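# Find the light check weight and set it on the red dish

## Task

Four check weights are on hand and exactly one weighs less than the rest. Use the balance to find it: its pointer sits over the white mark when both pans hold equal weight and leans toward the pan that is lighter. Set that lighter weight lying flat on the red dish and make sure none of the other three ends up on the dish. Everything besides the weights and the dish must stay upright, the balance must remain on the furniture it stands on now, and nothing may be knocked out of the work area or onto the floor.

## Robot and tools

SETUP. Three identical i2rt Big YAM arms, arm1, arm2 and arm3, each with six revolute joints, a two-finger gripper and a wrist camera (arm1_cam_wrist, arm2_cam_wrist, arm3_cam_wrist). Two fixed cameras, room_a and room_b, watch from the room. Feet in the scene frame (metres): arm1 near x=-0.017 y=+1.211 z=0.828, facing roughly -y; arm2 near x=+0.095 y=-0.011 z=0.883, facing roughly +x; arm3 near x=-0.083 y=-1.202 z=0.816, facing roughly +x. Each foot faces along its own +x. Reach is about 1.0 m from the joint1 axis. A loose object may occasionally get a small shove from outside.

FRAME. One shared scene frame: origin on the floor, +z up, metres. The hand point lies between the finger pads, about 1 cm back from the tips. The fingers point along the hand's +z and open and close along its y. Quaternions are written w, x, y, z. Printed hand positions get less accurate at long reach.

move. Arguments are arm1, arm2, arm3 (each optional, one object per arm) and cameras. An arm left out keeps its previous command. Inside an arm's object:
- joints: a dict of absolute joint targets by name. joint1_rad -2.879 to 2.879 (base yaw, positive counter-clockwise from above); joint2_rad 0 to 3.141 (shoulder); joint3_rad 0 to 3.019 (elbow); joint4_rad -1.692 to 1.57 (hand pitch, positive tips fingers up); joint5_rad -1.57 to 1.57 (hand swing, positive to the arm's right); joint6_rad -2.094 to 2.094 (hand roll). gripper_m 0 to 0.093 is the absolute fingertip gap in metres.
- target: one list of 7 numbers [x, y, z, qw, qx, qy, qz], an absolute hand pose in the scene frame in metres. The hand follows a straight line toward it from its current hand_target. When target is given, joints may contain only gripper_m.
- speed: top speed of that straight path, 0.002 to 0.5 m/s (default 0.25); only valid with target. Rotation is capped at twice this value in rad/s.
- min_time_s: 0.1 to 8 s, the shortest duration for that arm's joint moves.
cameras: list of names, or ["all"], or [] for none. A move with no action returns the full state of all arms, the scene number and all images. Unknown keys make a call invalid; values outside range get it refused, and a refusal cancels the remaining move, wait and finished_scene calls in the same reply.

MOTION BEHAVIOUR. All motions in one action begin together. Hand paths within one action finish at the same moment, paced by the slowest, and last 0.5 to 10 s; an action never exceeds 15 s. Each control step clips the path pose to within 100 mm and 20 degrees of the measured hand, then solves damped IK, favouring position. Hands lag, drift a centimetre or more, and can overshoot speed when the arm is nearly straight. Paths ignore obstacles and the other arms. Joint moves can swing the hand along wide arcs.

RESULTS. A "move" line lists each commanded arm with done or its worst status. joint_status and hand_status words: off_target (stopped short and may still be pushing), time_out (the joint now holds a target near where it stopped and keeps pushing; on_its_own lists joints not yet there), not_followed (a safety check withheld the targets, reported as "joint command not followed" or "pose unreachable"; a gripper command still runs, and the arm may keep trying later), limit_stop_at_motor_heat (send the target again). on_its_own shows uncommanded activity; its "held at" is a target, not a reading. hand is the measured pose; hand_target is the pose at the held joint targets. Joint velocities follow joint_positions order in rad/s (gripper m/s); "within noise" means stationary. Joint torques (N m, arm joints only) include gravity and friction and have per-arm offsets; joints 3 and 4 wrap at ±28. Arms named under "as last shown" were not commanded; unchanged lines repeat earlier values. The "pictures" line gives image order; images may be slightly older than the state.

GRIPPER. Closed on nothing it reads 0.000 to 0.003. Gripping a hard object at full force it reads up to 0.005 below the object's width (some units about 0.002 above). Grip is light just under the first-contact reading and reaches full force about 0.005 below it. To release, command a gap well above the reading.

wait: seconds 0 to 10, plus optional cameras; nothing new is commanded and the state is returned.

zoom_image: camera (one of the five names) and region [x0, y0, x1, y1] in pixels of that camera's newest full image (672x504, origin top-left), at most 504 by 504.

finished_scene: scene, the current scene number. It ends the scene permanently and the goal must stay satisfied without the robots.

CALIBRATION. Per-camera intrinsics and world-to-camera transforms are supplied; room cameras may have shifted by up to about 2.3 degrees and 9 mm, and wrist-camera poses inherit joint reading errors.

AVOID. Any hard press between two arms (including one gripper closing on another's fingers) fails and ends the scene; the anti-collision check can come too late and allows fingers, housings and cameras to meet. Do not drop parts from height, let go of moving parts, slam into fixed or heavy items, or push items off the work area or to the floor. Arms do not stop on contact and keep pushing. Holding loads, stretching out or pushing against something heats motors; a MOTOR HOT line warns above 85 °C, and at 100 °C the arm goes limp for 30 to 60 s or more. Time spent thinking lets the scene run with the last command held.

Each tool is called after "Call:" as name(argument=value, ...), one argument or row to a line, values as JSON.

## Session

Call:
move(
)

Scene clock: 0.00 s.
Joint torques (N m): no reading
Heat: arm1: hottest joint2_rad 37 °C; arm2: hottest joint2_rad 31 °C; arm3: hottest joint2_rad 36 °C.
Joint velocities: within noise
arm1.joint_positions: joint1_rad=+0.463 joint2_rad=+0.615 joint3_rad=+1.490 joint4_rad=-1.383 joint5_rad=+0.276 joint6_rad=+0.395 gripper_m=+0.09396
arm1.joint_status: not commanded
arm1.hand: x=-0.2166 y=+1.1519 z=+1.4100 quat_wxyz=(-0.119, -0.855, +0.016, +0.505) (m; scene frame)
arm1.hand_target: x=-0.2135 y=+1.1537 z=+1.4229 quat_wxyz=(-0.125, -0.847, +0.018, +0.516) (m; scene frame)
arm1.hand_status: not commanded
arm2.joint_positions: joint1_rad=+0.482 joint2_rad=+0.585 joint3_rad=+1.357 joint4_rad=-1.462 joint5_rad=+0.226 joint6_rad=+0.023 gripper_m=+0.09396
arm2.joint_status: not commanded
arm2.hand: x=-0.1095 y=-0.0683 z=+1.3892 quat_wxyz=(-0.010, +0.891, +0.138, -0.433) (m; scene frame)
arm2.hand_target: x=-0.1075 y=-0.0675 z=+1.4001 quat_wxyz=(-0.007, +0.885, +0.136, -0.444) (m; scene frame)
arm2.hand_status: not commanded
arm3.joint_positions: joint1_rad=-0.065 joint2_rad=+0.649 joint3_rad=+1.390 joint4_rad=-1.161 joint5_rad=-0.034 joint6_rad=-0.702 gripper_m=+0.09396
arm3.joint_status: not commanded
arm3.hand: x=-0.3410 y=-1.1470 z=+1.3892 quat_wxyz=(-0.236, +0.811, +0.203, -0.495) (m; scene frame)
arm3.hand_target: x=-0.3379 y=-1.1478 z=+1.4005 quat_wxyz=(-0.241, +0.804, +0.201, -0.504) (m; scene frame)
arm3.hand_status: not commanded
pictures: arm1_cam_wrist, arm2_cam_wrist, arm3_cam_wrist, room_a, room_b

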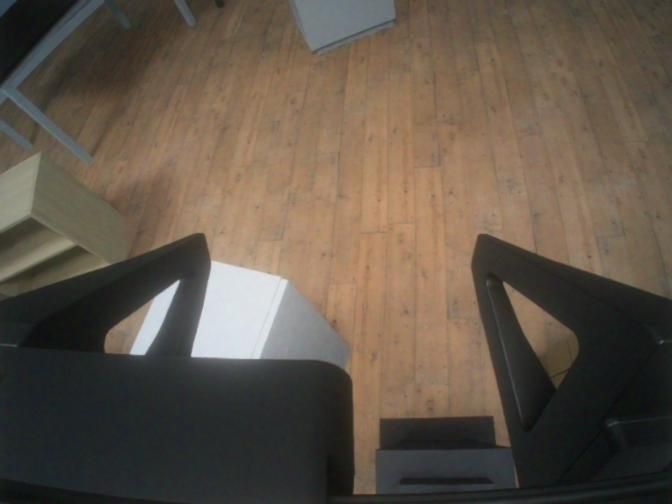

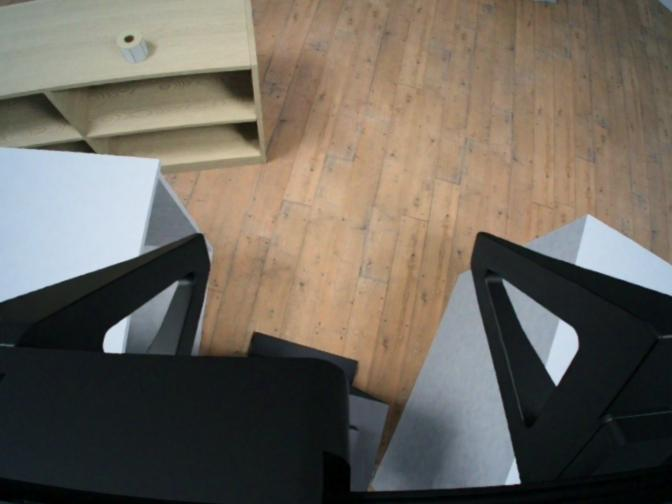

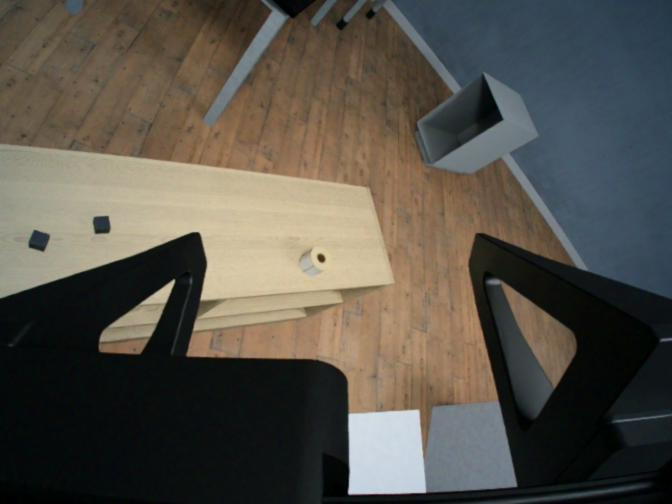

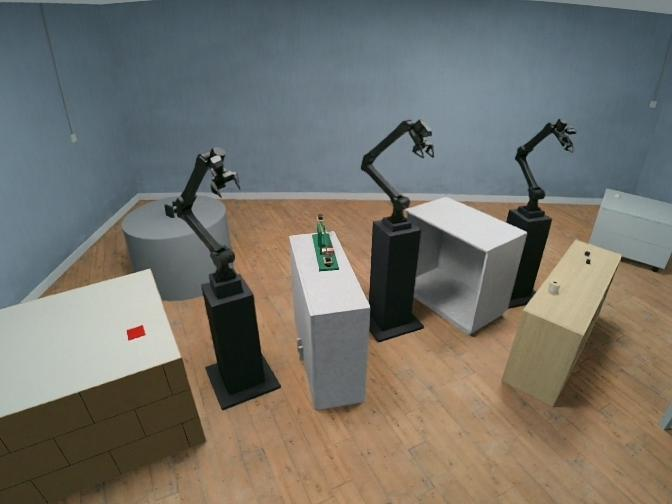

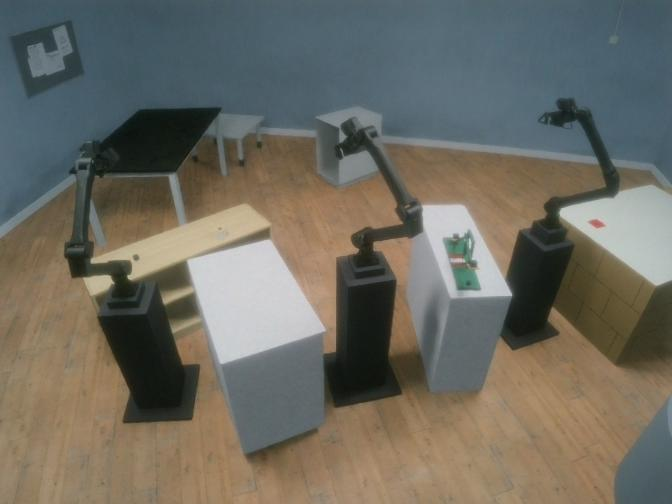

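Call:
zoom_image(
  camera="room_a",
  region=[280, 200, 370, 290],
)

Call:
zoom_image(
  camera="room_b",
  region=[420, 210, 510, 300],
)

Call:
zoom_image(
  camera="room_a",
  region=[520, 220, 640, 310],
)

Call:
zoom_image(
  camera="room_b",
  region=[80, 190, 290, 300],
)

Call:
zoom_image(
  camera="room_a",
  region=[100, 300, 180, 360],
)

Scaled by 5.600 from the camera's 672x504 image, which has a finer 960x720 frame.

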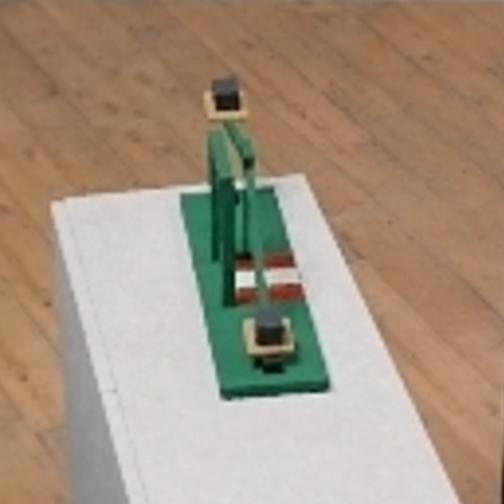

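Scaled by 5.600 from the camera's 672x504 image, which has a finer 960x720 frame.

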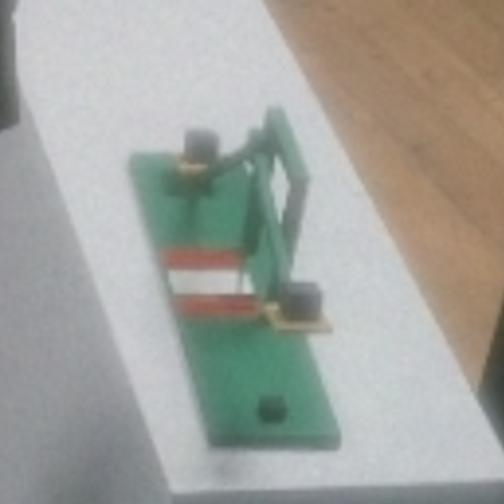

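Scaled by 4.200 from the camera's 672x504 image, which has a finer 960x720 frame.

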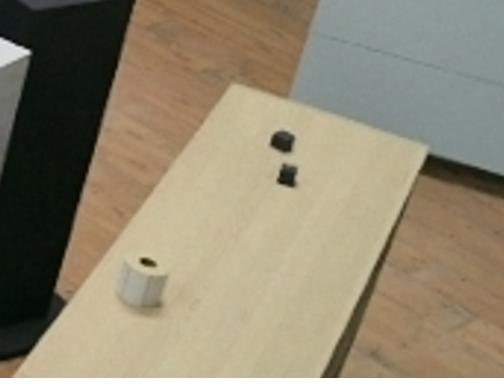

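Scaled by 2.400 from the camera's 672x504 image, which has a finer 960x720 frame.

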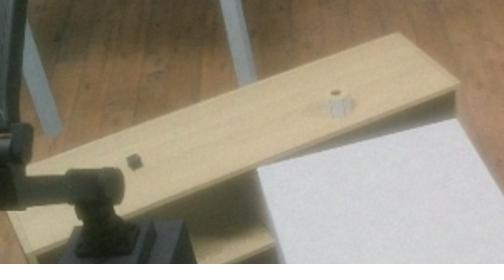

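Scaled by 6.300 from the camera's 672x504 image, which has a finer 960x720 frame.

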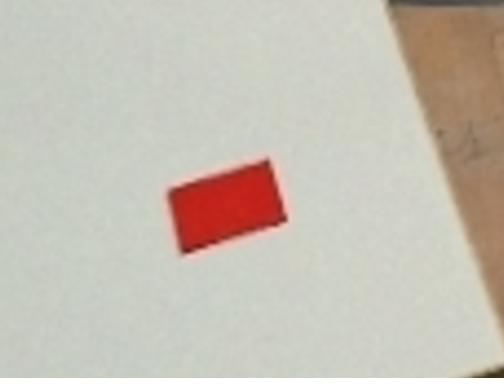

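Call:
move(
  arm1={"joints":{"joint1_rad":-1.6,"joint5_rad":0,"joint6_rad":0,"joint4_rad":-1.2}},
  arm2={"joints":{"joint1_rad":1.0,"joint5_rad":0,"joint6_rad":0,"joint2_rad":0.8,"joint4_rad":-1.5}},
  cameras=["arm1_cam_wrist","arm2_cam_wrist"],
)

Scene clock: 4.57 s.
Joint torques (N m): arm1=[-1.96 2.49 10.37 2.69 -0.03 -0.24] | arm2=[2.14 -1.67 12.01 1.24 -0.08 0] | arm3=[-1.08 0.44 8.8 2.06 0 0.01]
Heat: arm1: hottest joint2_rad 37 °C; arm2: hottest joint2_rad 31 °C; arm3: hottest joint2_rad 36 °C.
move: arm1 done; arm2 done
Joint velocities: within noise
arm1.joint_positions: joint1_rad=-1.586 joint2_rad=+0.615 joint3_rad=+1.490 joint4_rad=-1.219 joint5_rad=+0.002 joint6_rad=+0.014 gripper_m=+0.09397
arm1.joint_status: all done
arm1.hand: x=-0.0223 y=+1.4444 z=+1.4410 quat_wxyz=(+0.392, -0.586, +0.572, +0.419) (m; scene frame)
arm1.hand_target: x=-0.0192 y=+1.4411 z=+1.4576 quat_wxyz=(+0.410, -0.578, +0.563, +0.427) (m; scene frame)
arm1.hand_status: not commanded
arm2.joint_positions: joint1_rad=+0.988 joint2_rad=+0.806 joint3_rad=+1.357 joint4_rad=-1.494 joint5_rad=+0.001 joint6_rad=+0.008 gripper_m=+0.09396
arm2.joint_status: all done
arm2.hand: x=-0.0725 y=-0.2426 z=+1.3291 quat_wxyz=(+0.135, +0.852, +0.428, -0.270) (m; scene frame)
arm2.hand_target: x=-0.0678 y=-0.2422 z=+1.3401 quat_wxyz=(+0.140, +0.844, +0.435, -0.279) (m; scene frame)
arm2.hand_status: not commanded
arm3: as last shown
arm3.hand_target: x=-0.3379 y=-1.1478 z=+1.4005 quat_wxyz=(-0.241, +0.805, +0.201, -0.504) (m; scene frame)
pictures: arm1_cam_wrist, arm2_cam_wrist
camera_calibration:
arm1_cam_wrist: T_world_to_cam=[[0.999176, 0.0369939, -0.0167184, -0.00711479], [0.0216518, -0.833977, -0.551374, 2.00264], [-0.0343402, 0.550557, -0.834091, 0.533529], [0, 0, 0, 1]] pos_world=[-0.0179304, 1.37668, 1.5491]
arm2_cam_wrist: T_world_to_cam=[[-0.805382, 0.592755, -0.0011671, 0.0881189], [0.592729, 0.805362, 0.00800449, 0.233006], [0.00568464, 0.0057549, -0.999967, 1.455], [0, 0, 0, 1]] pos_world=[-0.0754111, -0.248261, 1.45319]

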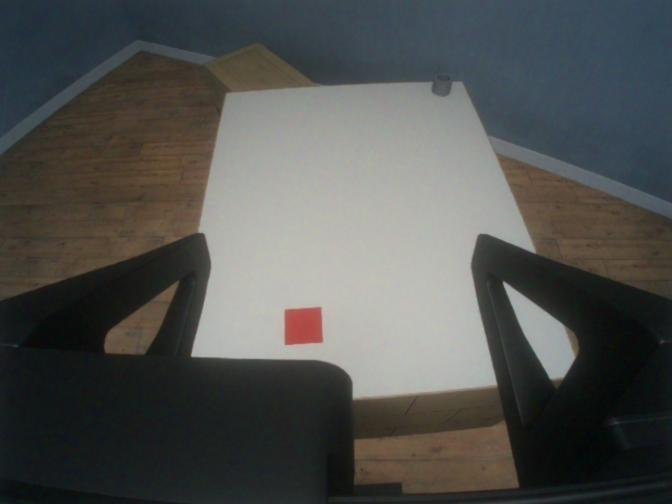

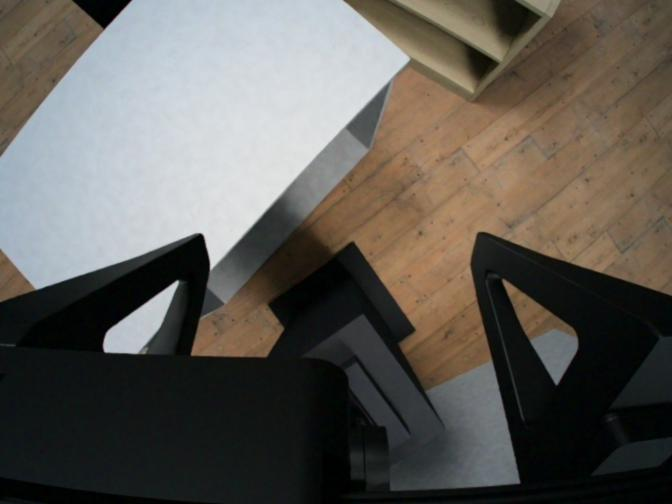

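Call:
move(
  arm2={"joints":{"joint1_rad":-2.1,"joint5_rad":0,"joint6_rad":0,"joint2_rad":1.1,"joint3_rad":1.3,"joint4_rad":-1.5}},
  cameras=["arm2_cam_wrist","room_a","room_b"],
)

Call:
zoom_image(
  camera="arm2_cam_wrist",
  region=[150, 50, 550, 350],
)

Scene clock: 8.43 s.
Joint torques (N m): arm1=[-1.44 2.14 10.48 2.61 -0.05 -0.21] | arm2=[0.85 -6.42 11.9 0.79 -0.07 0.02] | arm3=[-1.2 0.44 8.81 2.04 -0.01 0.01]
Heat: arm1: hottest joint2_rad 37 °C; arm2: hottest joint2_rad 31 °C; arm3: hottest joint2_rad 36 °C.
move: arm2 done
Joint velocities: within noise
arm1, arm3: as last shown
arm2.joint_positions: joint1_rad=-2.090 joint2_rad=+1.114 joint3_rad=+1.288 joint4_rad=-1.495 joint5_rad=+0.000 joint6_rad=+0.008 gripper_m=+0.09398
arm2.joint_status: all done
arm2.hand: x=+0.2850 y=+0.2814 z=+1.2144 quat_wxyz=(-0.114, +0.472, -0.872, -0.066) (m; scene frame)
arm2.hand_target: x=+0.2867 y=+0.2777 z=+1.2240 quat_wxyz=(-0.124, +0.470, -0.871, -0.070) (m; scene frame)
arm2.hand_status: not commanded
pictures: arm2_cam_wrist, room_a, room_b
camera_calibration:
arm2_cam_wrist: T_world_to_cam=[[0.840536, -0.541633, -0.0115783, -0.0718268], [-0.50404, -0.789675, 0.349795, -0.0537325], [-0.198604, -0.28818, -0.936755, 1.39943], [0, 0, 0, 1]] pos_world=[0.311222, 0.321953, 1.32889]

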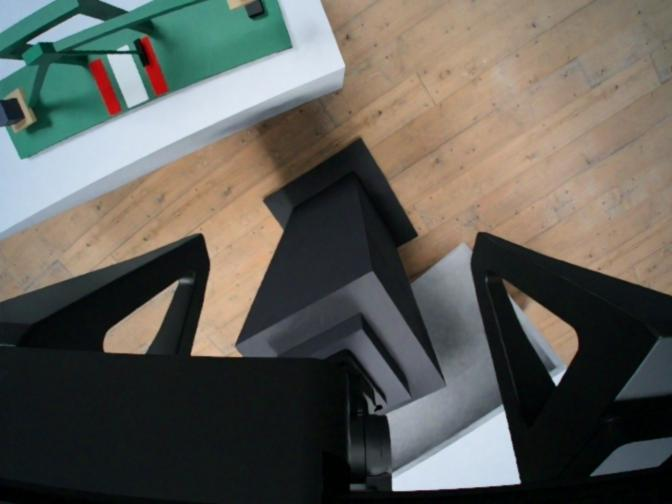

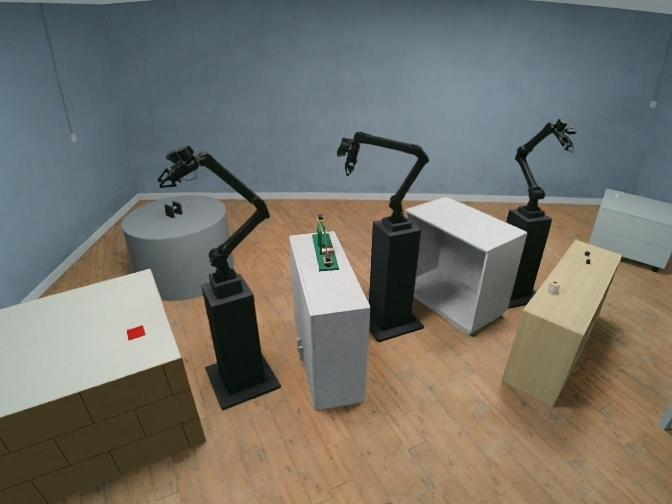

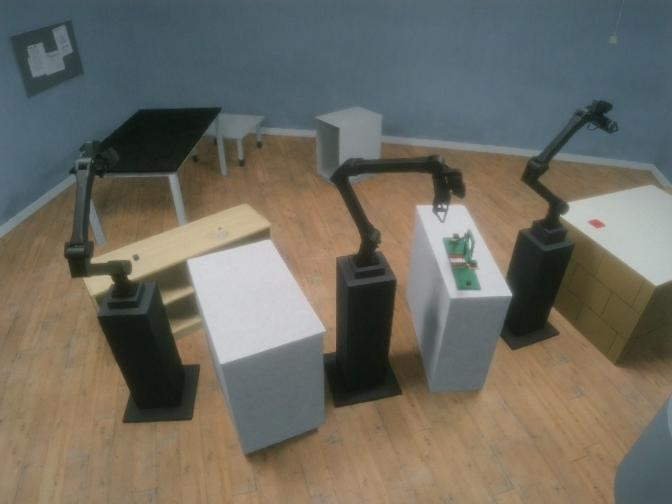

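Scaled by 1.260 from the camera's 672x504 image, which has a finer 960x720 frame.

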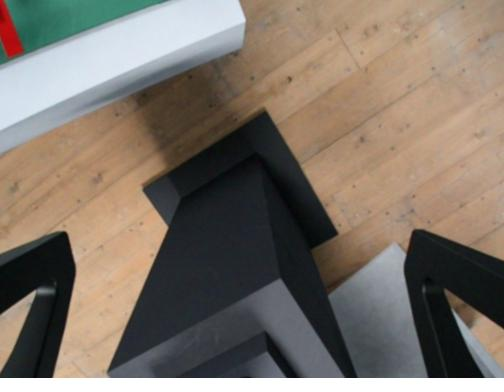

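Call:
move(
  arm2={"joints":{"joint1_rad":-2.2,"joint2_rad":0.9,"joint3_rad":1.3,"joint4_rad":-1.2}},
  cameras=["arm2_cam_wrist"],
)

Call:
zoom_image(
  camera="arm2_cam_wrist",
  region=[150, 50, 550, 350],
)

Scene clock: 9.93 s.
Joint torques (N m): arm1=[-1.49 2.49 10.39 2.73 -0.04 -0.23] | arm2=[1.03 -1.61 11.78 2.24 -0.06 -0.01] | arm3=[-1.14 0.38 8.79 2.04 -0.01 0.02]
Heat: arm1: hottest joint2_rad 37 °C; arm2: hottest joint2_rad 31 °C; arm3: hottest joint2_rad 36 °C.
move: arm2 done
Joint velocities: within noise
arm1, arm3: as last shown
arm2.joint_positions: joint1_rad=-2.193 joint2_rad=+0.892 joint3_rad=+1.288 joint4_rad=-1.214 joint5_rad=+0.001 joint6_rad=+0.008 gripper_m=+0.09398
arm2.joint_status: all done
arm2.hand: x=+0.3175 y=+0.2629 z=+1.3225 quat_wxyz=(-0.335, +0.398, -0.838, -0.166) (m; scene frame)
arm2.hand_target: x=+0.3229 y=+0.2656 z=+1.3281 quat_wxyz=(-0.343, +0.397, -0.834, -0.167) (m; scene frame)
arm2.hand_status: not commanded
pictures: arm2_cam_wrist
camera_calibration:
arm2_cam_wrist: T_world_to_cam=[[0.782727, -0.622225, -0.0132218, -0.0661904], [-0.617228, -0.773367, -0.144682, 0.5959], [0.0797995, 0.121408, -0.98939, 1.37528], [0, 0, 0, 1]] pos_world=[0.309869, 0.252695, 1.44603]

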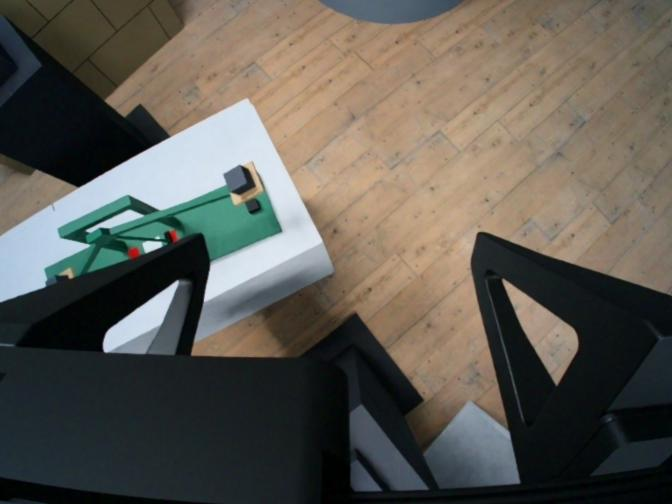

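Scaled by 1.260 from the camera's 672x504 image, which has a finer 960x720 frame.

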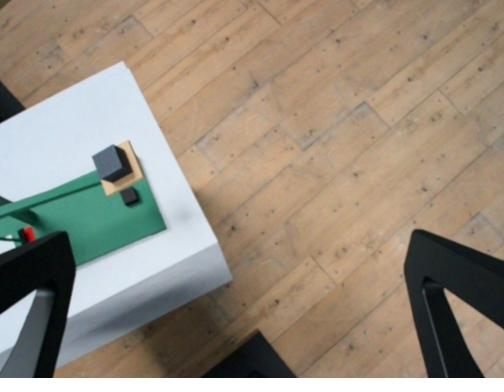

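Call:
move(
  arm2={"target":[0.30,0.44,1.22,0,-0.6293,0.7771,0]},
  cameras=["arm2_cam_wrist"],
)

Call:
zoom_image(
  camera="arm2_cam_wrist",
  region=[150, 50, 550, 450],
)

Scene clock: 13.60 s.
Joint torques (N m): arm1=[-1.38 2.73 10.52 2.74 -0.01 -0.21] | arm2=[1.2 -11.22 15.24 0.44 -0.11 -0.01] | arm3=[-1.08 0.44 8.8 2.1 -0.02 0.01]
Heat: arm1: hottest joint2_rad 37 °C; arm2: hottest joint3_rad 33 °C; arm3: hottest joint2_rad 36 °C.
move: arm2 off_target
Joint velocities: within noise
arm1, arm3: as last shown
arm2.joint_positions: joint1_rad=-1.952 joint2_rad=+1.596 joint3_rad=+1.743 joint4_rad=-1.675 joint5_rad=+0.004 joint6_rad=-0.203 gripper_m=+0.09398
arm2.joint_status: not commanded
arm2.hand: x=+0.2989 y=+0.4269 z=+1.2056 quat_wxyz=(-0.026, +0.622, -0.783, -0.012) (m; scene frame)
arm2.hand_target: x=+0.2996 y=+0.4392 z=+1.2191 quat_wxyz=(-0.039, +0.629, -0.776, -0.020) (m; scene frame)
arm2.hand_status: off_target (0.020 m and 3.4 deg from the pose sent, 0.205 m and 51.3 deg at the start; a joint's target at an end of its range on 31 of 81 steps)
pictures: arm2_cam_wrist
camera_calibration:
arm2_cam_wrist: T_world_to_cam=[[0.974889, -0.222584, 0.00688898, -0.203494], [-0.191454, -0.821942, 0.53643, -0.233375], [-0.113738, -0.524278, -0.843917, 1.39934], [0, 0, 0, 1]] pos_world=[0.312863, 0.49653, 1.30752]

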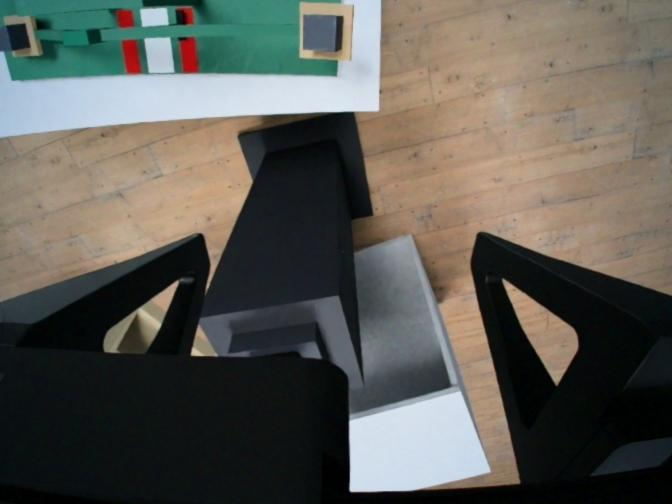

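Scaled by 1.260 from the camera's 672x504 image, which has a finer 960x720 frame.

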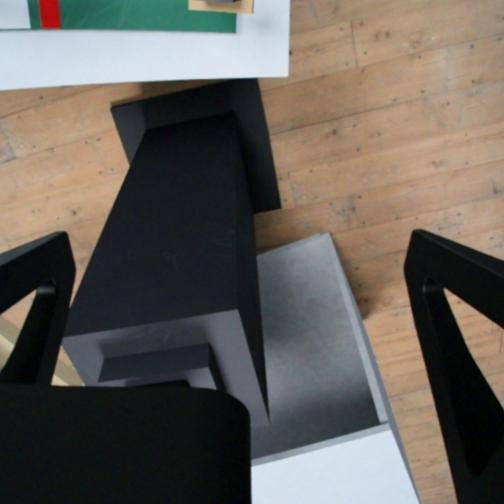

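Call:
move(
  arm2={"target":[0.30,0.494,1.02,0,-0.6293,0.7771,0],"joints":{"gripper_m":0.07}},
  cameras=["arm2_cam_wrist"],
)

Call:
zoom_image(
  camera="arm2_cam_wrist",
  region=[170, 50, 510, 390],
)

Scene clock: 15.70 s.
Joint torques (N m): arm1=[-1.79 2.02 10.4 2.67 0 -0.24] | arm2=[2.67 -13.57 10.82 0.94 -0.12 0.16] | arm3=[-1.2 0.38 8.79 2.09 0 0.01]
Heat: arm1: hottest joint2_rad 37 °C; arm2: hottest joint3_rad 34 °C; arm3: hottest joint2_rad 36 °C.
move: arm2 done
Joint velocities: within noise
arm1, arm3: as last shown
arm2.joint_positions: joint1_rad=-1.915 joint2_rad=+1.808 joint3_rad=+1.545 joint4_rad=-1.320 joint5_rad=+0.004 joint6_rad=-0.184 gripper_m=+0.07010
arm2.joint_status: all done
arm2.hand: x=+0.3040 y=+0.4873 z=+1.0266 quat_wxyz=(-0.001, +0.629, -0.777, +0.000) (m; scene frame)
arm2.hand_target: x=+0.2998 y=+0.4939 z=+1.0201 quat_wxyz=(+0.000, +0.629, -0.777, +0.000) (m; scene frame)
arm2.hand_status: done (0.010 m and 0.2 deg from the pose sent, 0.197 m and 3.4 deg at the start)
pictures: arm2_cam_wrist
camera_calibration:
arm2_cam_wrist: T_world_to_cam=[[0.978694, -0.205279, -0.00420021, -0.191979], [-0.164749, -0.797339, 0.58061, -0.152131], [-0.122536, -0.567548, -0.814171, 1.27379], [0, 0, 0, 1]] pos_world=[0.318911, 0.562227, 1.1246]

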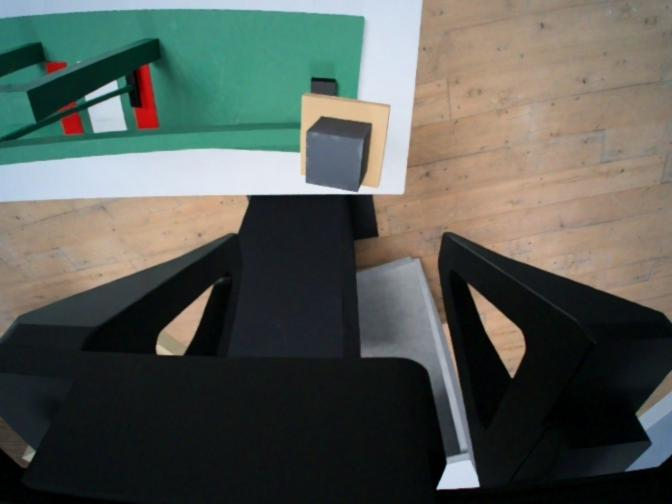

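Scaled by 1.482 from the camera's 672x504 image, which has a finer 960x720 frame.

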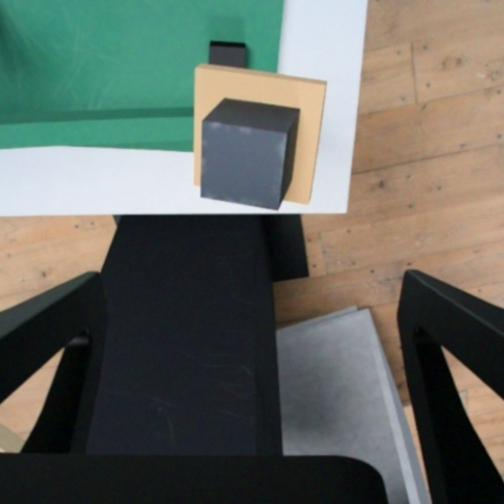

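Call:
move(
  arm2={"target":[0.295,0.494,0.913,0,-0.5948,0.8039,0],"speed":0.1},
  cameras=["arm2_cam_wrist","room_b"],
)

Call:
zoom_image(
  camera="arm2_cam_wrist",
  region=[170, 50, 510, 390],
)

Call:
zoom_image(
  camera="room_b",
  region=[420, 210, 510, 300],
)

Scene clock: 18.20 s.
Joint torques (N m): arm1=[-1.85 2.61 10.39 2.66 0 -0.25] | arm2=[2.37 -13.1 9.14 0.98 -0.11 0.17] | arm3=[-1.08 0.44 8.8 2.07 -0.01 0.01]
Heat: arm1: hottest joint2_rad 37 °C; arm2: hottest joint3_rad 34 °C; arm3: hottest joint2_rad 36 °C.
move: arm2 off_target
Joint velocities: within noise
arm1, arm3: as last shown
arm2.joint_positions: joint1_rad=-1.908 joint2_rad=+1.901 joint3_rad=+1.399 joint4_rad=-1.067 joint5_rad=+0.004 joint6_rad=-0.088 gripper_m=+0.07010
arm2.joint_status: not commanded
arm2.hand: x=+0.3016 y=+0.4919 z=+0.9260 quat_wxyz=(-0.008, +0.594, -0.804, -0.004) (m; scene frame)
arm2.hand_target: x=+0.2949 y=+0.4937 z=+0.9133 quat_wxyz=(+0.000, +0.595, -0.804, +0.000) (m; scene frame)
arm2.hand_status: off_target (0.015 m and 1.0 deg from the pose sent, 0.114 m and 4.9 deg at the start)
pictures: arm2_cam_wrist, room_b
camera_calibration:
arm2_cam_wrist: T_world_to_cam=[[0.956737, -0.29094, -0.00296535, -0.141546], [-0.237642, -0.787268, 0.568978, -0.0627297], [-0.167873, -0.543657, -0.822348, 1.20367], [0, 0, 0, 1]] pos_world=[0.322579, 0.563818, 1.02511]

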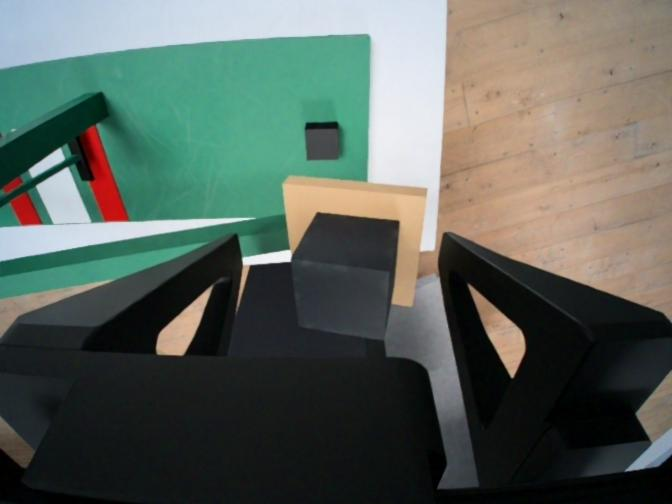

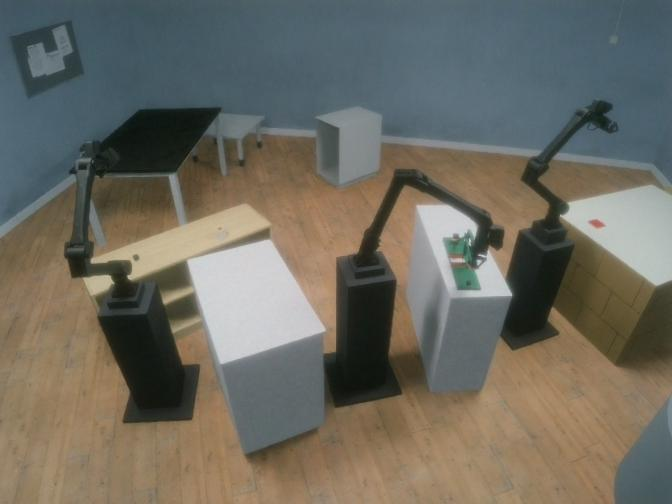

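Scaled by 1.482 from the camera's 672x504 image, which has a finer 960x720 frame.

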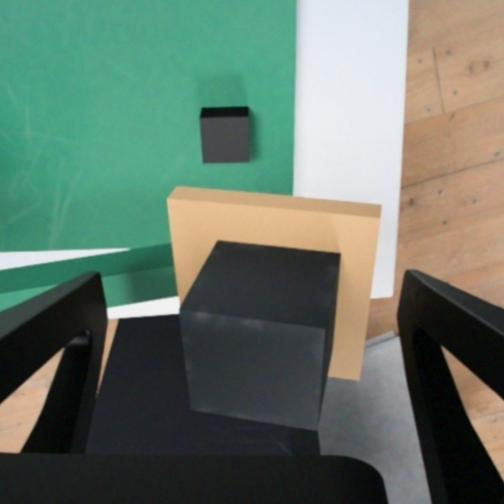

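Scaled by 5.600 from the camera's 672x504 image, which has a finer 960x720 frame.

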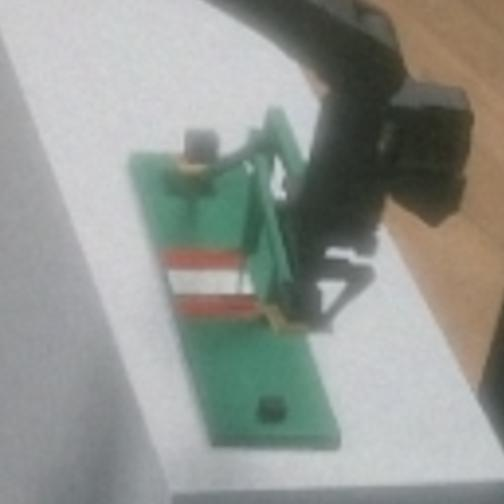

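Call:
move(
  arm2={"target":[0.2915,0.481,0.901,0,-0.581,0.8139,0],"speed":0.05},
  cameras=["arm2_cam_wrist"],
)

Call:
zoom_image(
  camera="arm2_cam_wrist",
  region=[170, 50, 510, 390],
)

Scene clock: 19.57 s.
Joint torques (N m): arm1=[-1.32 2.26 10.43 2.66 -0.03 -0.25] | arm2=[2.14 -14.39 8.43 0.94 -0.09 0.22] | arm3=[-1.2 0.44 8.79 2.07 0 0.02]
Heat: arm1: hottest joint2_rad 37 °C; arm2: hottest joint3_rad 34 °C; arm3: hottest joint2_rad 36 °C.
move: arm2 done
Joint velocities: within noise
arm1, arm3: as last shown
arm2.joint_positions: joint1_rad=-1.908 joint2_rad=+1.901 joint3_rad=+1.346 joint4_rad=-1.023 joint5_rad=+0.004 joint6_rad=-0.058 gripper_m=+0.07010
arm2.joint_status: not commanded
arm2.hand: x=+0.2969 y=+0.4805 z=+0.9084 quat_wxyz=(-0.003, +0.582, -0.813, -0.001) (m; scene frame)
arm2.hand_target: x=+0.2915 y=+0.4809 z=+0.9011 quat_wxyz=(+0.000, +0.581, -0.814, +0.000) (m; scene frame)
arm2.hand_status: done (0.009 m and 0.4 deg from the pose sent, 0.029 m and 2.1 deg at the start)
pictures: arm2_cam_wrist
camera_calibration:
arm2_cam_wrist: T_world_to_cam=[[0.947408, -0.320001, -0.00406456, -0.122706], [-0.25921, -0.774751, 0.57669, -0.0693355], [-0.18769, -0.545307, -0.816953, 1.18394], [0, 0, 0, 1]] pos_world=[0.320494, 0.552625, 1.00671]

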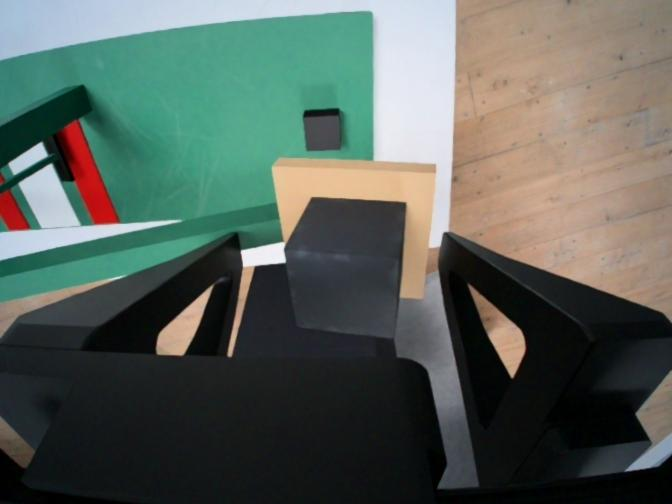

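Scaled by 1.482 from the camera's 672x504 image, which has a finer 960x720 frame.

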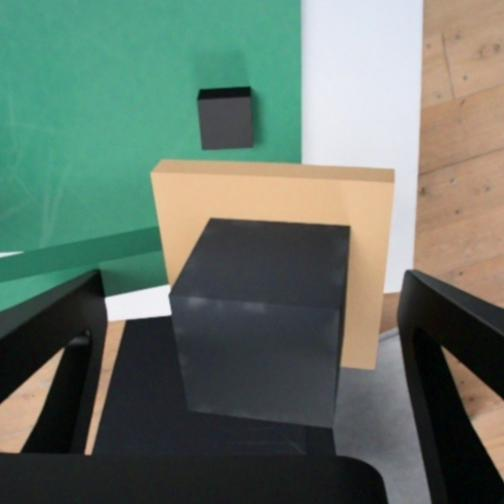

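Call:
move(
  arm2={"target":[0.2915,0.4805,0.912,0,-0.581,0.8139,0],"speed":0.05},
)

Call:
move(
  arm2={"joints":{"gripper_m":0.042}},
  cameras=["arm2_cam_wrist"],
)

Call:
zoom_image(
  camera="arm2_cam_wrist",
  region=[170, 50, 510, 390],
)

Scene clock: 21.17 s.
Joint torques (N m): arm1=[-1.79 2.37 10.45 2.74 0.01 -0.25] | arm2=[2.02 -15.27 9.22 0.27 -0.1 0.2] | arm3=[-1.08 0.38 8.81 2.09 -0.02 0.01]
Heat: arm1: hottest joint2_rad 37 °C; arm2: hottest joint3_rad 34 °C; arm3: hottest joint2_rad 36 °C.
move: arm2 done
Joint velocities: within noise
arm1: as last shown
arm2.joint_positions: joint1_rad=-1.908 joint2_rad=+1.901 joint3_rad=+1.346 joint4_rad=-1.031 joint5_rad=+0.004 joint6_rad=-0.056 gripper_m=+0.07010
arm2.joint_status: not commanded
arm2.hand: x=+0.2962 y=+0.4788 z=+0.9083 quat_wxyz=(+0.000, +0.581, -0.814, +0.001) (m; scene frame)
arm2.hand_target: x=+0.2915 y=+0.4804 z=+0.9120 quat_wxyz=(+0.000, +0.581, -0.814, +0.000) (m; scene frame)
arm2.hand_status: done (0.006 m and 0.1 deg from the pose sent, 0.007 m and 0.4 deg at the start)
arm3.joint_positions: joint1_rad=-0.065 joint2_rad=+0.649 joint3_rad=+1.390 joint4_rad=-1.161 joint5_rad=-0.034 joint6_rad=-0.702 gripper_m=+0.09396
arm3.joint_status: not commanded
arm3.hand: x=-0.3410 y=-1.1470 z=+1.3892 quat_wxyz=(-0.236, +0.811, +0.203, -0.495) (m; scene frame)
arm3.hand_target: x=-0.3379 y=-1.1478 z=+1.4005 quat_wxyz=(-0.241, +0.805, +0.201, -0.504) (m; scene frame)
arm3.hand_status: not commanded
pictures: none

Scene clock: 21.80 s.
Joint torques (N m): arm1=[-1.49 2.26 10.44 2.62 0.03 -0.24] | arm2=[2.61 -15.44 9.28 0.34 -0.71 0.18] | arm3=[-1.14 0.5 8.79 2.06 -0.01 0.01]
Heat: arm1: hottest joint2_rad 37 °C; arm2: hottest joint3_rad 34 °C; arm3: hottest joint2_rad 36 °C.
move: arm2 done
Joint velocities: within noise
arm1.joint_positions: joint1_rad=-1.586 joint2_rad=+0.615 joint3_rad=+1.490 joint4_rad=-1.219 joint5_rad=+0.002 joint6_rad=+0.014 gripper_m=+0.09397
arm1.joint_status: not commanded
arm1.hand: x=-0.0223 y=+1.4444 z=+1.4410 quat_wxyz=(+0.392, -0.586, +0.572, +0.419) (m; scene frame)
arm1.hand_target: x=-0.0192 y=+1.4411 z=+1.4576 quat_wxyz=(+0.410, -0.578, +0.563, +0.427) (m; scene frame)
arm1.hand_status: not commanded
arm2.joint_positions: joint1_rad=-1.916 joint2_rad=+1.901 joint3_rad=+1.346 joint4_rad=-1.031 joint5_rad=+0.019 joint6_rad=-0.056 gripper_m=+0.04234
arm2.joint_status: all done
arm2.hand: x=+0.3027 y=+0.4759 z=+0.9084 quat_wxyz=(-0.004, +0.578, -0.816, +0.007) (m; scene frame)
arm2.hand_target: x=+0.2916 y=+0.4804 z=+0.9120 quat_wxyz=(+0.000, +0.581, -0.814, +0.000) (m; scene frame)
arm2.hand_status: not commanded
arm3: as last shown
pictures: arm2_cam_wrist
camera_calibration:
arm2_cam_wrist: T_world_to_cam=[[0.944173, -0.329281, 0.0105362, -0.137514], [-0.273114, -0.764436, 0.583992, -0.0787178], [-0.184243, -0.554267, -0.811691, 1.18095], [0, 0, 0, 1]] pos_world=[0.325921, 0.549108, 1.00599]

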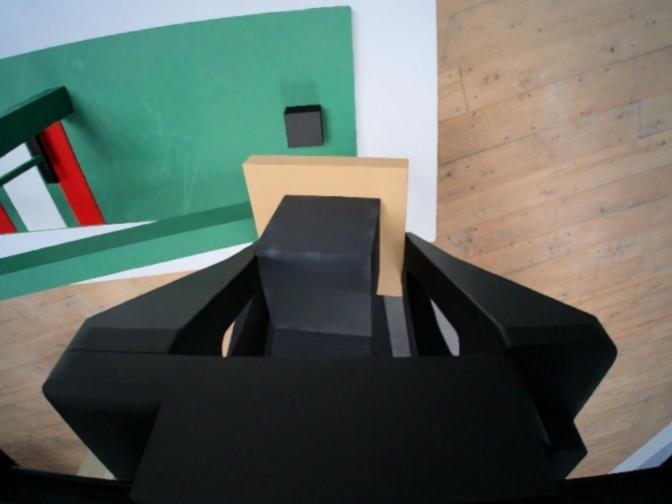

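Scaled by 1.482 from the camera's 672x504 image, which has a finer 960x720 frame.

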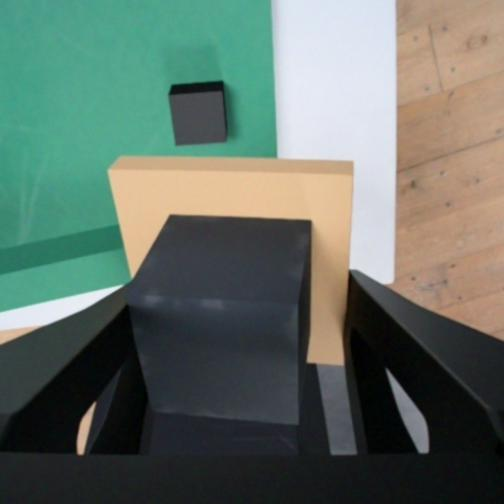

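Call:
move(
  arm2={"joints":{"gripper_m":0.022}},
)

Call:
move(
  arm2={"target":[0.295,0.478,0.99,0,-0.581,0.8139,0],"speed":0.1},
  cameras=["arm2_cam_wrist"],
)

Scene clock: 22.60 s.
Joint torques (N m): arm1=[-1.03 2.08 10.39 2.76 -0.01 -0.2] | arm2=[3.19 -14.74 9.37 0.32 -0.86 0.2] | arm3=[-1.08 0.44 8.8 2.06 -0.01 0.01]
Heat: arm1: hottest joint2_rad 37 °C; arm2: hottest joint3_rad 34 °C; arm3: hottest joint2_rad 36 °C.
move: arm2 off_target
Joint velocities: within noise
arm1, arm3: as last shown
arm2.joint_positions: joint1_rad=-1.921 joint2_rad=+1.901 joint3_rad=+1.346 joint4_rad=-1.031 joint5_rad=+0.023 joint6_rad=-0.057 gripper_m=+0.03001
arm2.joint_status: gripper_m off_target (ended at +0.03003, target +0.02200)
arm2.hand: x=+0.3060 y=+0.4745 z=+0.9084 quat_wxyz=(-0.005, +0.576, -0.818, +0.009) (m; scene frame)
arm2.hand_target: x=+0.2916 y=+0.4804 z=+0.9120 quat_wxyz=(+0.000, +0.581, -0.814, +0.000) (m; scene frame)
arm2.hand_status: not commanded
pictures: none

Scene clock: 24.07 s.
Joint torques (N m): arm1=[-1.32 2.49 10.33 2.66 -0.03 -0.23] | arm2=[1.79 -16.44 13.97 0.18 -0.07 0.1] | arm3=[-1.14 0.38 8.8 2.07 0 0.01]
Heat: arm1: hottest joint2_rad 37 °C; arm2: hottest joint3_rad 34 °C; arm3: hottest joint2_rad 36 °C.
move: arm2 off_target
Joint velocities: within noise
arm1, arm3: as last shown
arm2.joint_positions: joint1_rad=-1.911 joint2_rad=+1.823 joint3_rad=+1.386 joint4_rad=-1.213 joint5_rad=+0.003 joint6_rad=-0.057 gripper_m=+0.03001
arm2.joint_status: not commanded
arm2.hand: x=+0.2894 y=+0.4574 z=+0.9620 quat_wxyz=(+0.027, +0.580, -0.814, +0.018) (m; scene frame)
arm2.hand_target: x=+0.2945 y=+0.4767 z=+0.9903 quat_wxyz=(+0.000, +0.581, -0.814, +0.000) (m; scene frame)
arm2.hand_status: off_target (0.035 m and 3.7 deg from the pose sent, 0.082 m and 1.4 deg at the start)
pictures: arm2_cam_wrist
camera_calibration:
arm2_cam_wrist: T_world_to_cam=[[0.945802, -0.324613, -0.0092367, -0.115151], [-0.245529, -0.733417, 0.633888, -0.198006], [-0.212543, -0.597265, -0.773369, 1.20283], [0, 0, 0, 1]] pos_world=[0.315946, 0.535808, 1.05468]

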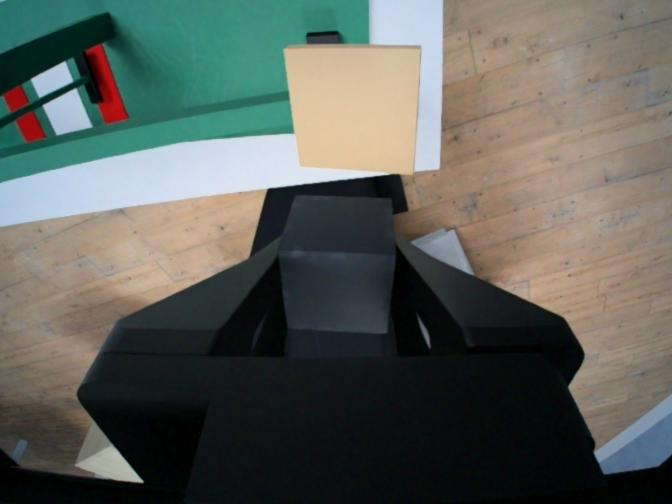

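Call:
move(
  arm2={"target":[0.27,0.44,1.12,0,-0.581,0.8139,0],"speed":0.2},
)

Call:
move(
  arm2={"target":[-0.27,0.61,1.06,0,-0.9397,0.3420,0],"speed":0.25},
  arm1={"joints":{"joint1_rad":1.5}},
)

Call:
move(
  arm2={"target":[-0.27,0.61,0.85,0,-0.9397,0.3420,0],"speed":0.15},
  cameras=["arm2_cam_wrist","room_a"],
)

Scene clock: 26.83 s.
Joint torques (N m): arm1=[-1.26 2.14 10.36 2.85 -0.01 -0.22] | arm2=[1.9 -12.51 15.12 0.14 -0.08 0.19] | arm3=[-1.2 0.56 8.77 2.07 -0.01 0.01]
Heat: arm1: hottest joint3_rad 38 °C; arm2: hottest joint3_rad 35 °C; arm3: hottest joint2_rad 36 °C.
move: arm2 off_target
Joint velocities: within noise
arm1, arm3: as last shown
arm2.joint_positions: joint1_rad=-1.899 joint2_rad=+1.629 joint3_rad=+1.491 joint4_rad=-1.505 joint5_rad=+0.002 joint6_rad=-0.046 gripper_m=+0.03001
arm2.joint_status: not commanded
arm2.hand: x=+0.2697 y=+0.4240 z=+1.0948 quat_wxyz=(+0.024, +0.580, -0.814, +0.016) (m; scene frame)
arm2.hand_target: x=+0.2695 y=+0.4387 z=+1.1199 quat_wxyz=(+0.000, +0.581, -0.814, +0.000) (m; scene frame)
arm2.hand_status: off_target (0.030 m and 3.3 deg from the pose sent, 0.160 m and 3.7 deg at the start)
pictures: none

Scene clock: 30.30 s.
Joint torques (N m): arm1=[0.5 2.14 10.3 2.71 -0.02 -0.22] | arm2=[0.5 -18.67 15.66 0.36 -0.09 0] | arm3=[-1.08 0.38 8.81 2.04 -0.01 0.01]
Heat: arm1: hottest joint3_rad 38 °C; arm2: hottest joint3_rad 36 °C; arm3: hottest joint2_rad 36 °C.
move: arm1 done; arm2 off_target
Joint velocities: within noise
arm1.joint_positions: joint1_rad=+1.486 joint2_rad=+0.615 joint3_rad=+1.490 joint4_rad=-1.219 joint5_rad=+0.002 joint6_rad=+0.014 gripper_m=+0.09399
arm1.joint_status: all done
arm1.hand: x=-0.0190 y=+0.9844 z=+1.4433 quat_wxyz=(-0.404, -0.587, -0.567, +0.413) (m; scene frame)
arm1.hand_target: x=-0.0153 y=+0.9879 z=+1.4599 quat_wxyz=(-0.417, -0.570, -0.567, +0.425) (m; scene frame)
arm1.hand_status: not commanded
arm2.joint_positions: joint1_rad=-0.990 joint2_rad=+2.312 joint3_rad=+2.429 joint4_rad=-1.675 joint5_rad=-0.010 joint6_rad=-0.335 gripper_m=+0.03001
arm2.joint_status: not commanded
arm2.hand: x=-0.2658 y=+0.5983 z=+1.0515 quat_wxyz=(-0.008, +0.938, -0.345, -0.009) (m; scene frame)
arm2.hand_target: x=-0.2693 y=+0.6088 z=+1.0597 quat_wxyz=(-0.018, +0.939, -0.342, -0.021) (m; scene frame)
arm2.hand_status: off_target (0.015 m and 1.4 deg from the pose sent, 0.572 m and 69.1 deg at the start; a joint's target at an end of its range on 28 of 104 steps)
arm3: as last shown
pictures: none

Scene clock: 32.37 s.
Joint torques (N m): arm1=[0.91 2.32 10.41 2.65 0.01 -0.23] | arm2=[1.14 -19.55 11 0.8 -0.09 0.01] | arm3=[-1.14 0.38 8.77 2.09 0 0.02]
Heat: arm1: hottest joint3_rad 38 °C; arm2: hottest joint3_rad 36 °C; arm3: hottest joint2_rad 36 °C.
move: arm2 done
Joint velocities: within noise
arm1, arm3: as last shown
arm2.joint_positions: joint1_rad=-0.990 joint2_rad=+2.433 joint3_rad=+2.144 joint4_rad=-1.293 joint5_rad=-0.010 joint6_rad=-0.335 gripper_m=+0.03001
arm2.joint_status: not commanded
arm2.hand: x=-0.2684 y=+0.6069 z=+0.8590 quat_wxyz=(+0.000, +0.938, -0.345, +0.001) (m; scene frame)
arm2.hand_target: x=-0.2699 y=+0.6097 z=+0.8501 quat_wxyz=(+0.000, +0.940, -0.342, +0.000) (m; scene frame)
arm2.hand_status: done (0.010 m and 0.4 deg from the pose sent, 0.202 m and 1.4 deg at the start)
pictures: arm2_cam_wrist, room_a
camera_calibration:
arm2_cam_wrist: T_world_to_cam=[[0.645303, 0.763905, -0.00567898, -0.284323], [0.622504, -0.521518, 0.58353, -0.0123805], [0.4428, -0.380089, -0.812072, 1.17119], [0, 0, 0, 1]] pos_world=[-0.327424, 0.655897, 0.956704]

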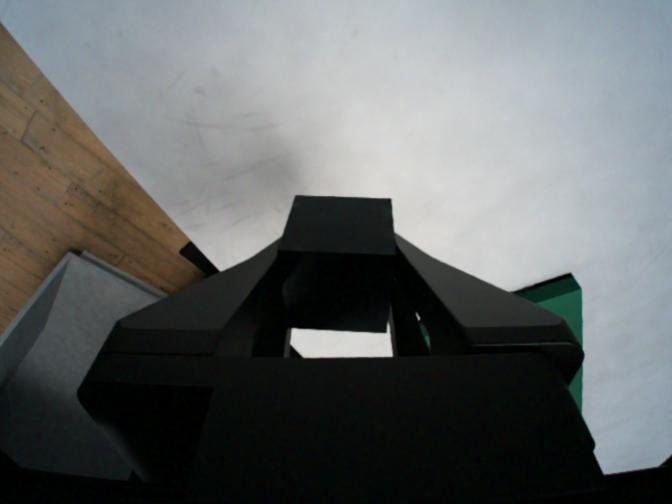

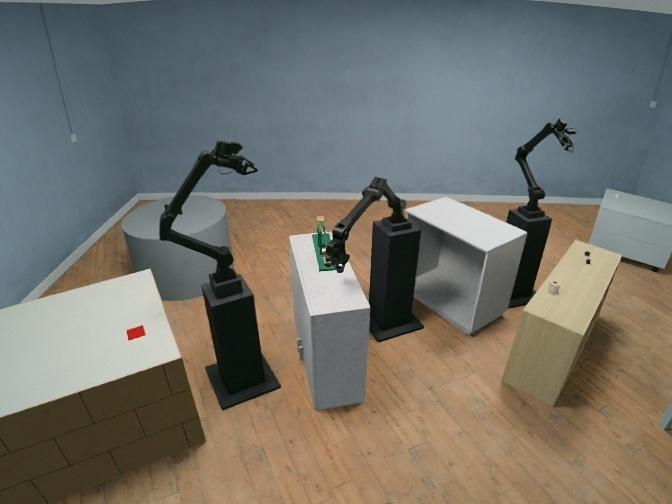

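Call:
move(
  arm2={"target":[-0.27,0.612,0.793,0,-0.9397,0.3420,0],"speed":0.08},
  cameras=["arm2_cam_wrist"],
)

Scene clock: 33.87 s.
Joint torques (N m): arm1=[0.79 2.49 10.35 2.81 0.01 -0.23] | arm2=[1.2 -19.25 10.43 0.84 -0.09 0.02] | arm3=[-1.03 0.5 8.8 2.07 -0.01 0.01]
Heat: arm1: hottest joint3_rad 38 °C; arm2: hottest joint3_rad 36 °C; arm3: hottest joint2_rad 36 °C.
move: arm2 off_target
Joint velocities: within noise
arm1, arm3: as last shown
arm2.joint_positions: joint1_rad=-0.990 joint2_rad=+2.503 joint3_rad=+2.128 joint4_rad=-1.203 joint5_rad=-0.010 joint6_rad=-0.335 gripper_m=+0.03001
arm2.joint_status: not commanded
arm2.hand: x=-0.2701 y=+0.6107 z=+0.8050 quat_wxyz=(-0.002, +0.939, -0.345, -0.002) (m; scene frame)
arm2.hand_target: x=-0.2699 y=+0.6118 z=+0.7932 quat_wxyz=(+0.000, +0.940, -0.342, +0.000) (m; scene frame)
arm2.hand_status: off_target (0.012 m and 0.5 deg from the pose sent, 0.066 m and 0.4 deg at the start)
pictures: arm2_cam_wrist
camera_calibration:
arm2_cam_wrist: T_world_to_cam=[[0.645269, 0.763946, -0.00384051, -0.288087], [0.624248, -0.524362, 0.579102, 0.027933], [0.440389, -0.376074, -0.815246, 1.12897], [0, 0, 0, 1]] pos_world=[-0.328729, 0.659306, 0.903105]

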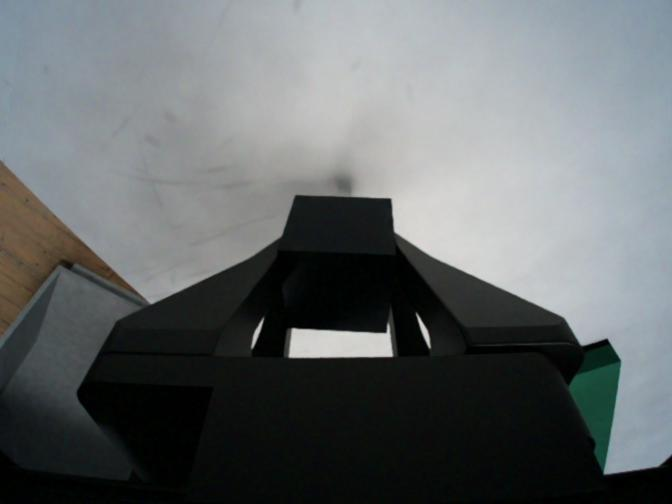

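Call:
move(
  arm2={"target":[-0.27,0.612,0.773,0,-0.9397,0.3420,0],"speed":0.04},
  cameras=["arm2_cam_wrist"],
)

Scene clock: 35.17 s.
Joint torques (N m): arm1=[0.73 2.08 10.37 2.74 -0.01 -0.25] | arm2=[1.38 -20.25 10.11 0.84 -0.09 0.01] | arm3=[-1.26 0.5 8.79 2.1 -0.01 0.01]
Heat: arm1: hottest joint3_rad 39 °C; arm2: hottest joint3_rad 36 °C; arm3: hottest joint2_rad 36 °C.
move: arm2 off_target
Joint velocities: within noise
arm1: as last shown
arm2.joint_positions: joint1_rad=-0.990 joint2_rad=+2.526 joint3_rad=+2.128 joint4_rad=-1.172 joint5_rad=-0.010 joint6_rad=-0.335 gripper_m=+0.03001
arm2.joint_status: not commanded
arm2.hand: x=-0.2712 y=+0.6131 z=+0.7890 quat_wxyz=(-0.004, +0.938, -0.345, -0.004) (m; scene frame)
arm2.hand_target: x=-0.2699 y=+0.6117 z=+0.7732 quat_wxyz=(+0.000, +0.940, -0.342, +0.000) (m; scene frame)
arm2.hand_status: off_target (0.016 m and 0.8 deg from the pose sent, 0.032 m and 0.5 deg at the start)
arm3.joint_positions: joint1_rad=-0.065 joint2_rad=+0.649 joint3_rad=+1.390 joint4_rad=-1.161 joint5_rad=-0.034 joint6_rad=-0.702 gripper_m=+0.09396
arm3.joint_status: not commanded
arm3.hand: x=-0.3410 y=-1.1470 z=+1.3892 quat_wxyz=(-0.236, +0.811, +0.203, -0.495) (m; scene frame)
arm3.hand_target: x=-0.3379 y=-1.1478 z=+1.4005 quat_wxyz=(-0.241, +0.805, +0.201, -0.504) (m; scene frame)
arm3.hand_status: not commanded
pictures: arm2_cam_wrist
camera_calibration:
arm2_cam_wrist: T_world_to_cam=[[0.645196, 0.764016, -0.0012926, -0.29119], [0.626488, -0.528086, 0.573269, 0.0466351], [0.437304, -0.37068, -0.819366, 1.11637], [0, 0, 0, 1]] pos_world=[-0.329536, 0.660918, 0.887606]

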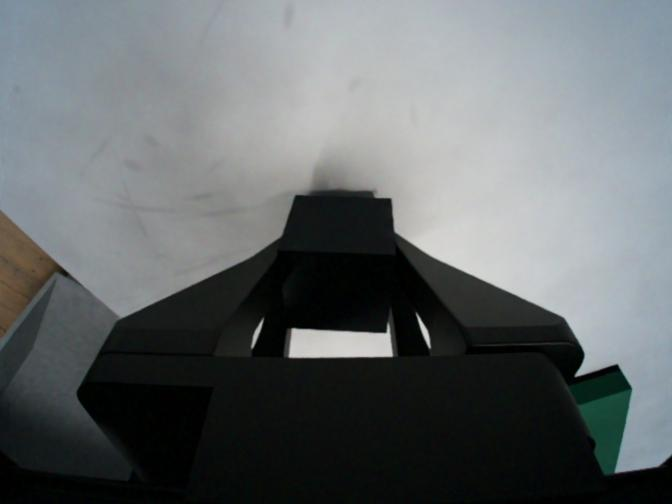

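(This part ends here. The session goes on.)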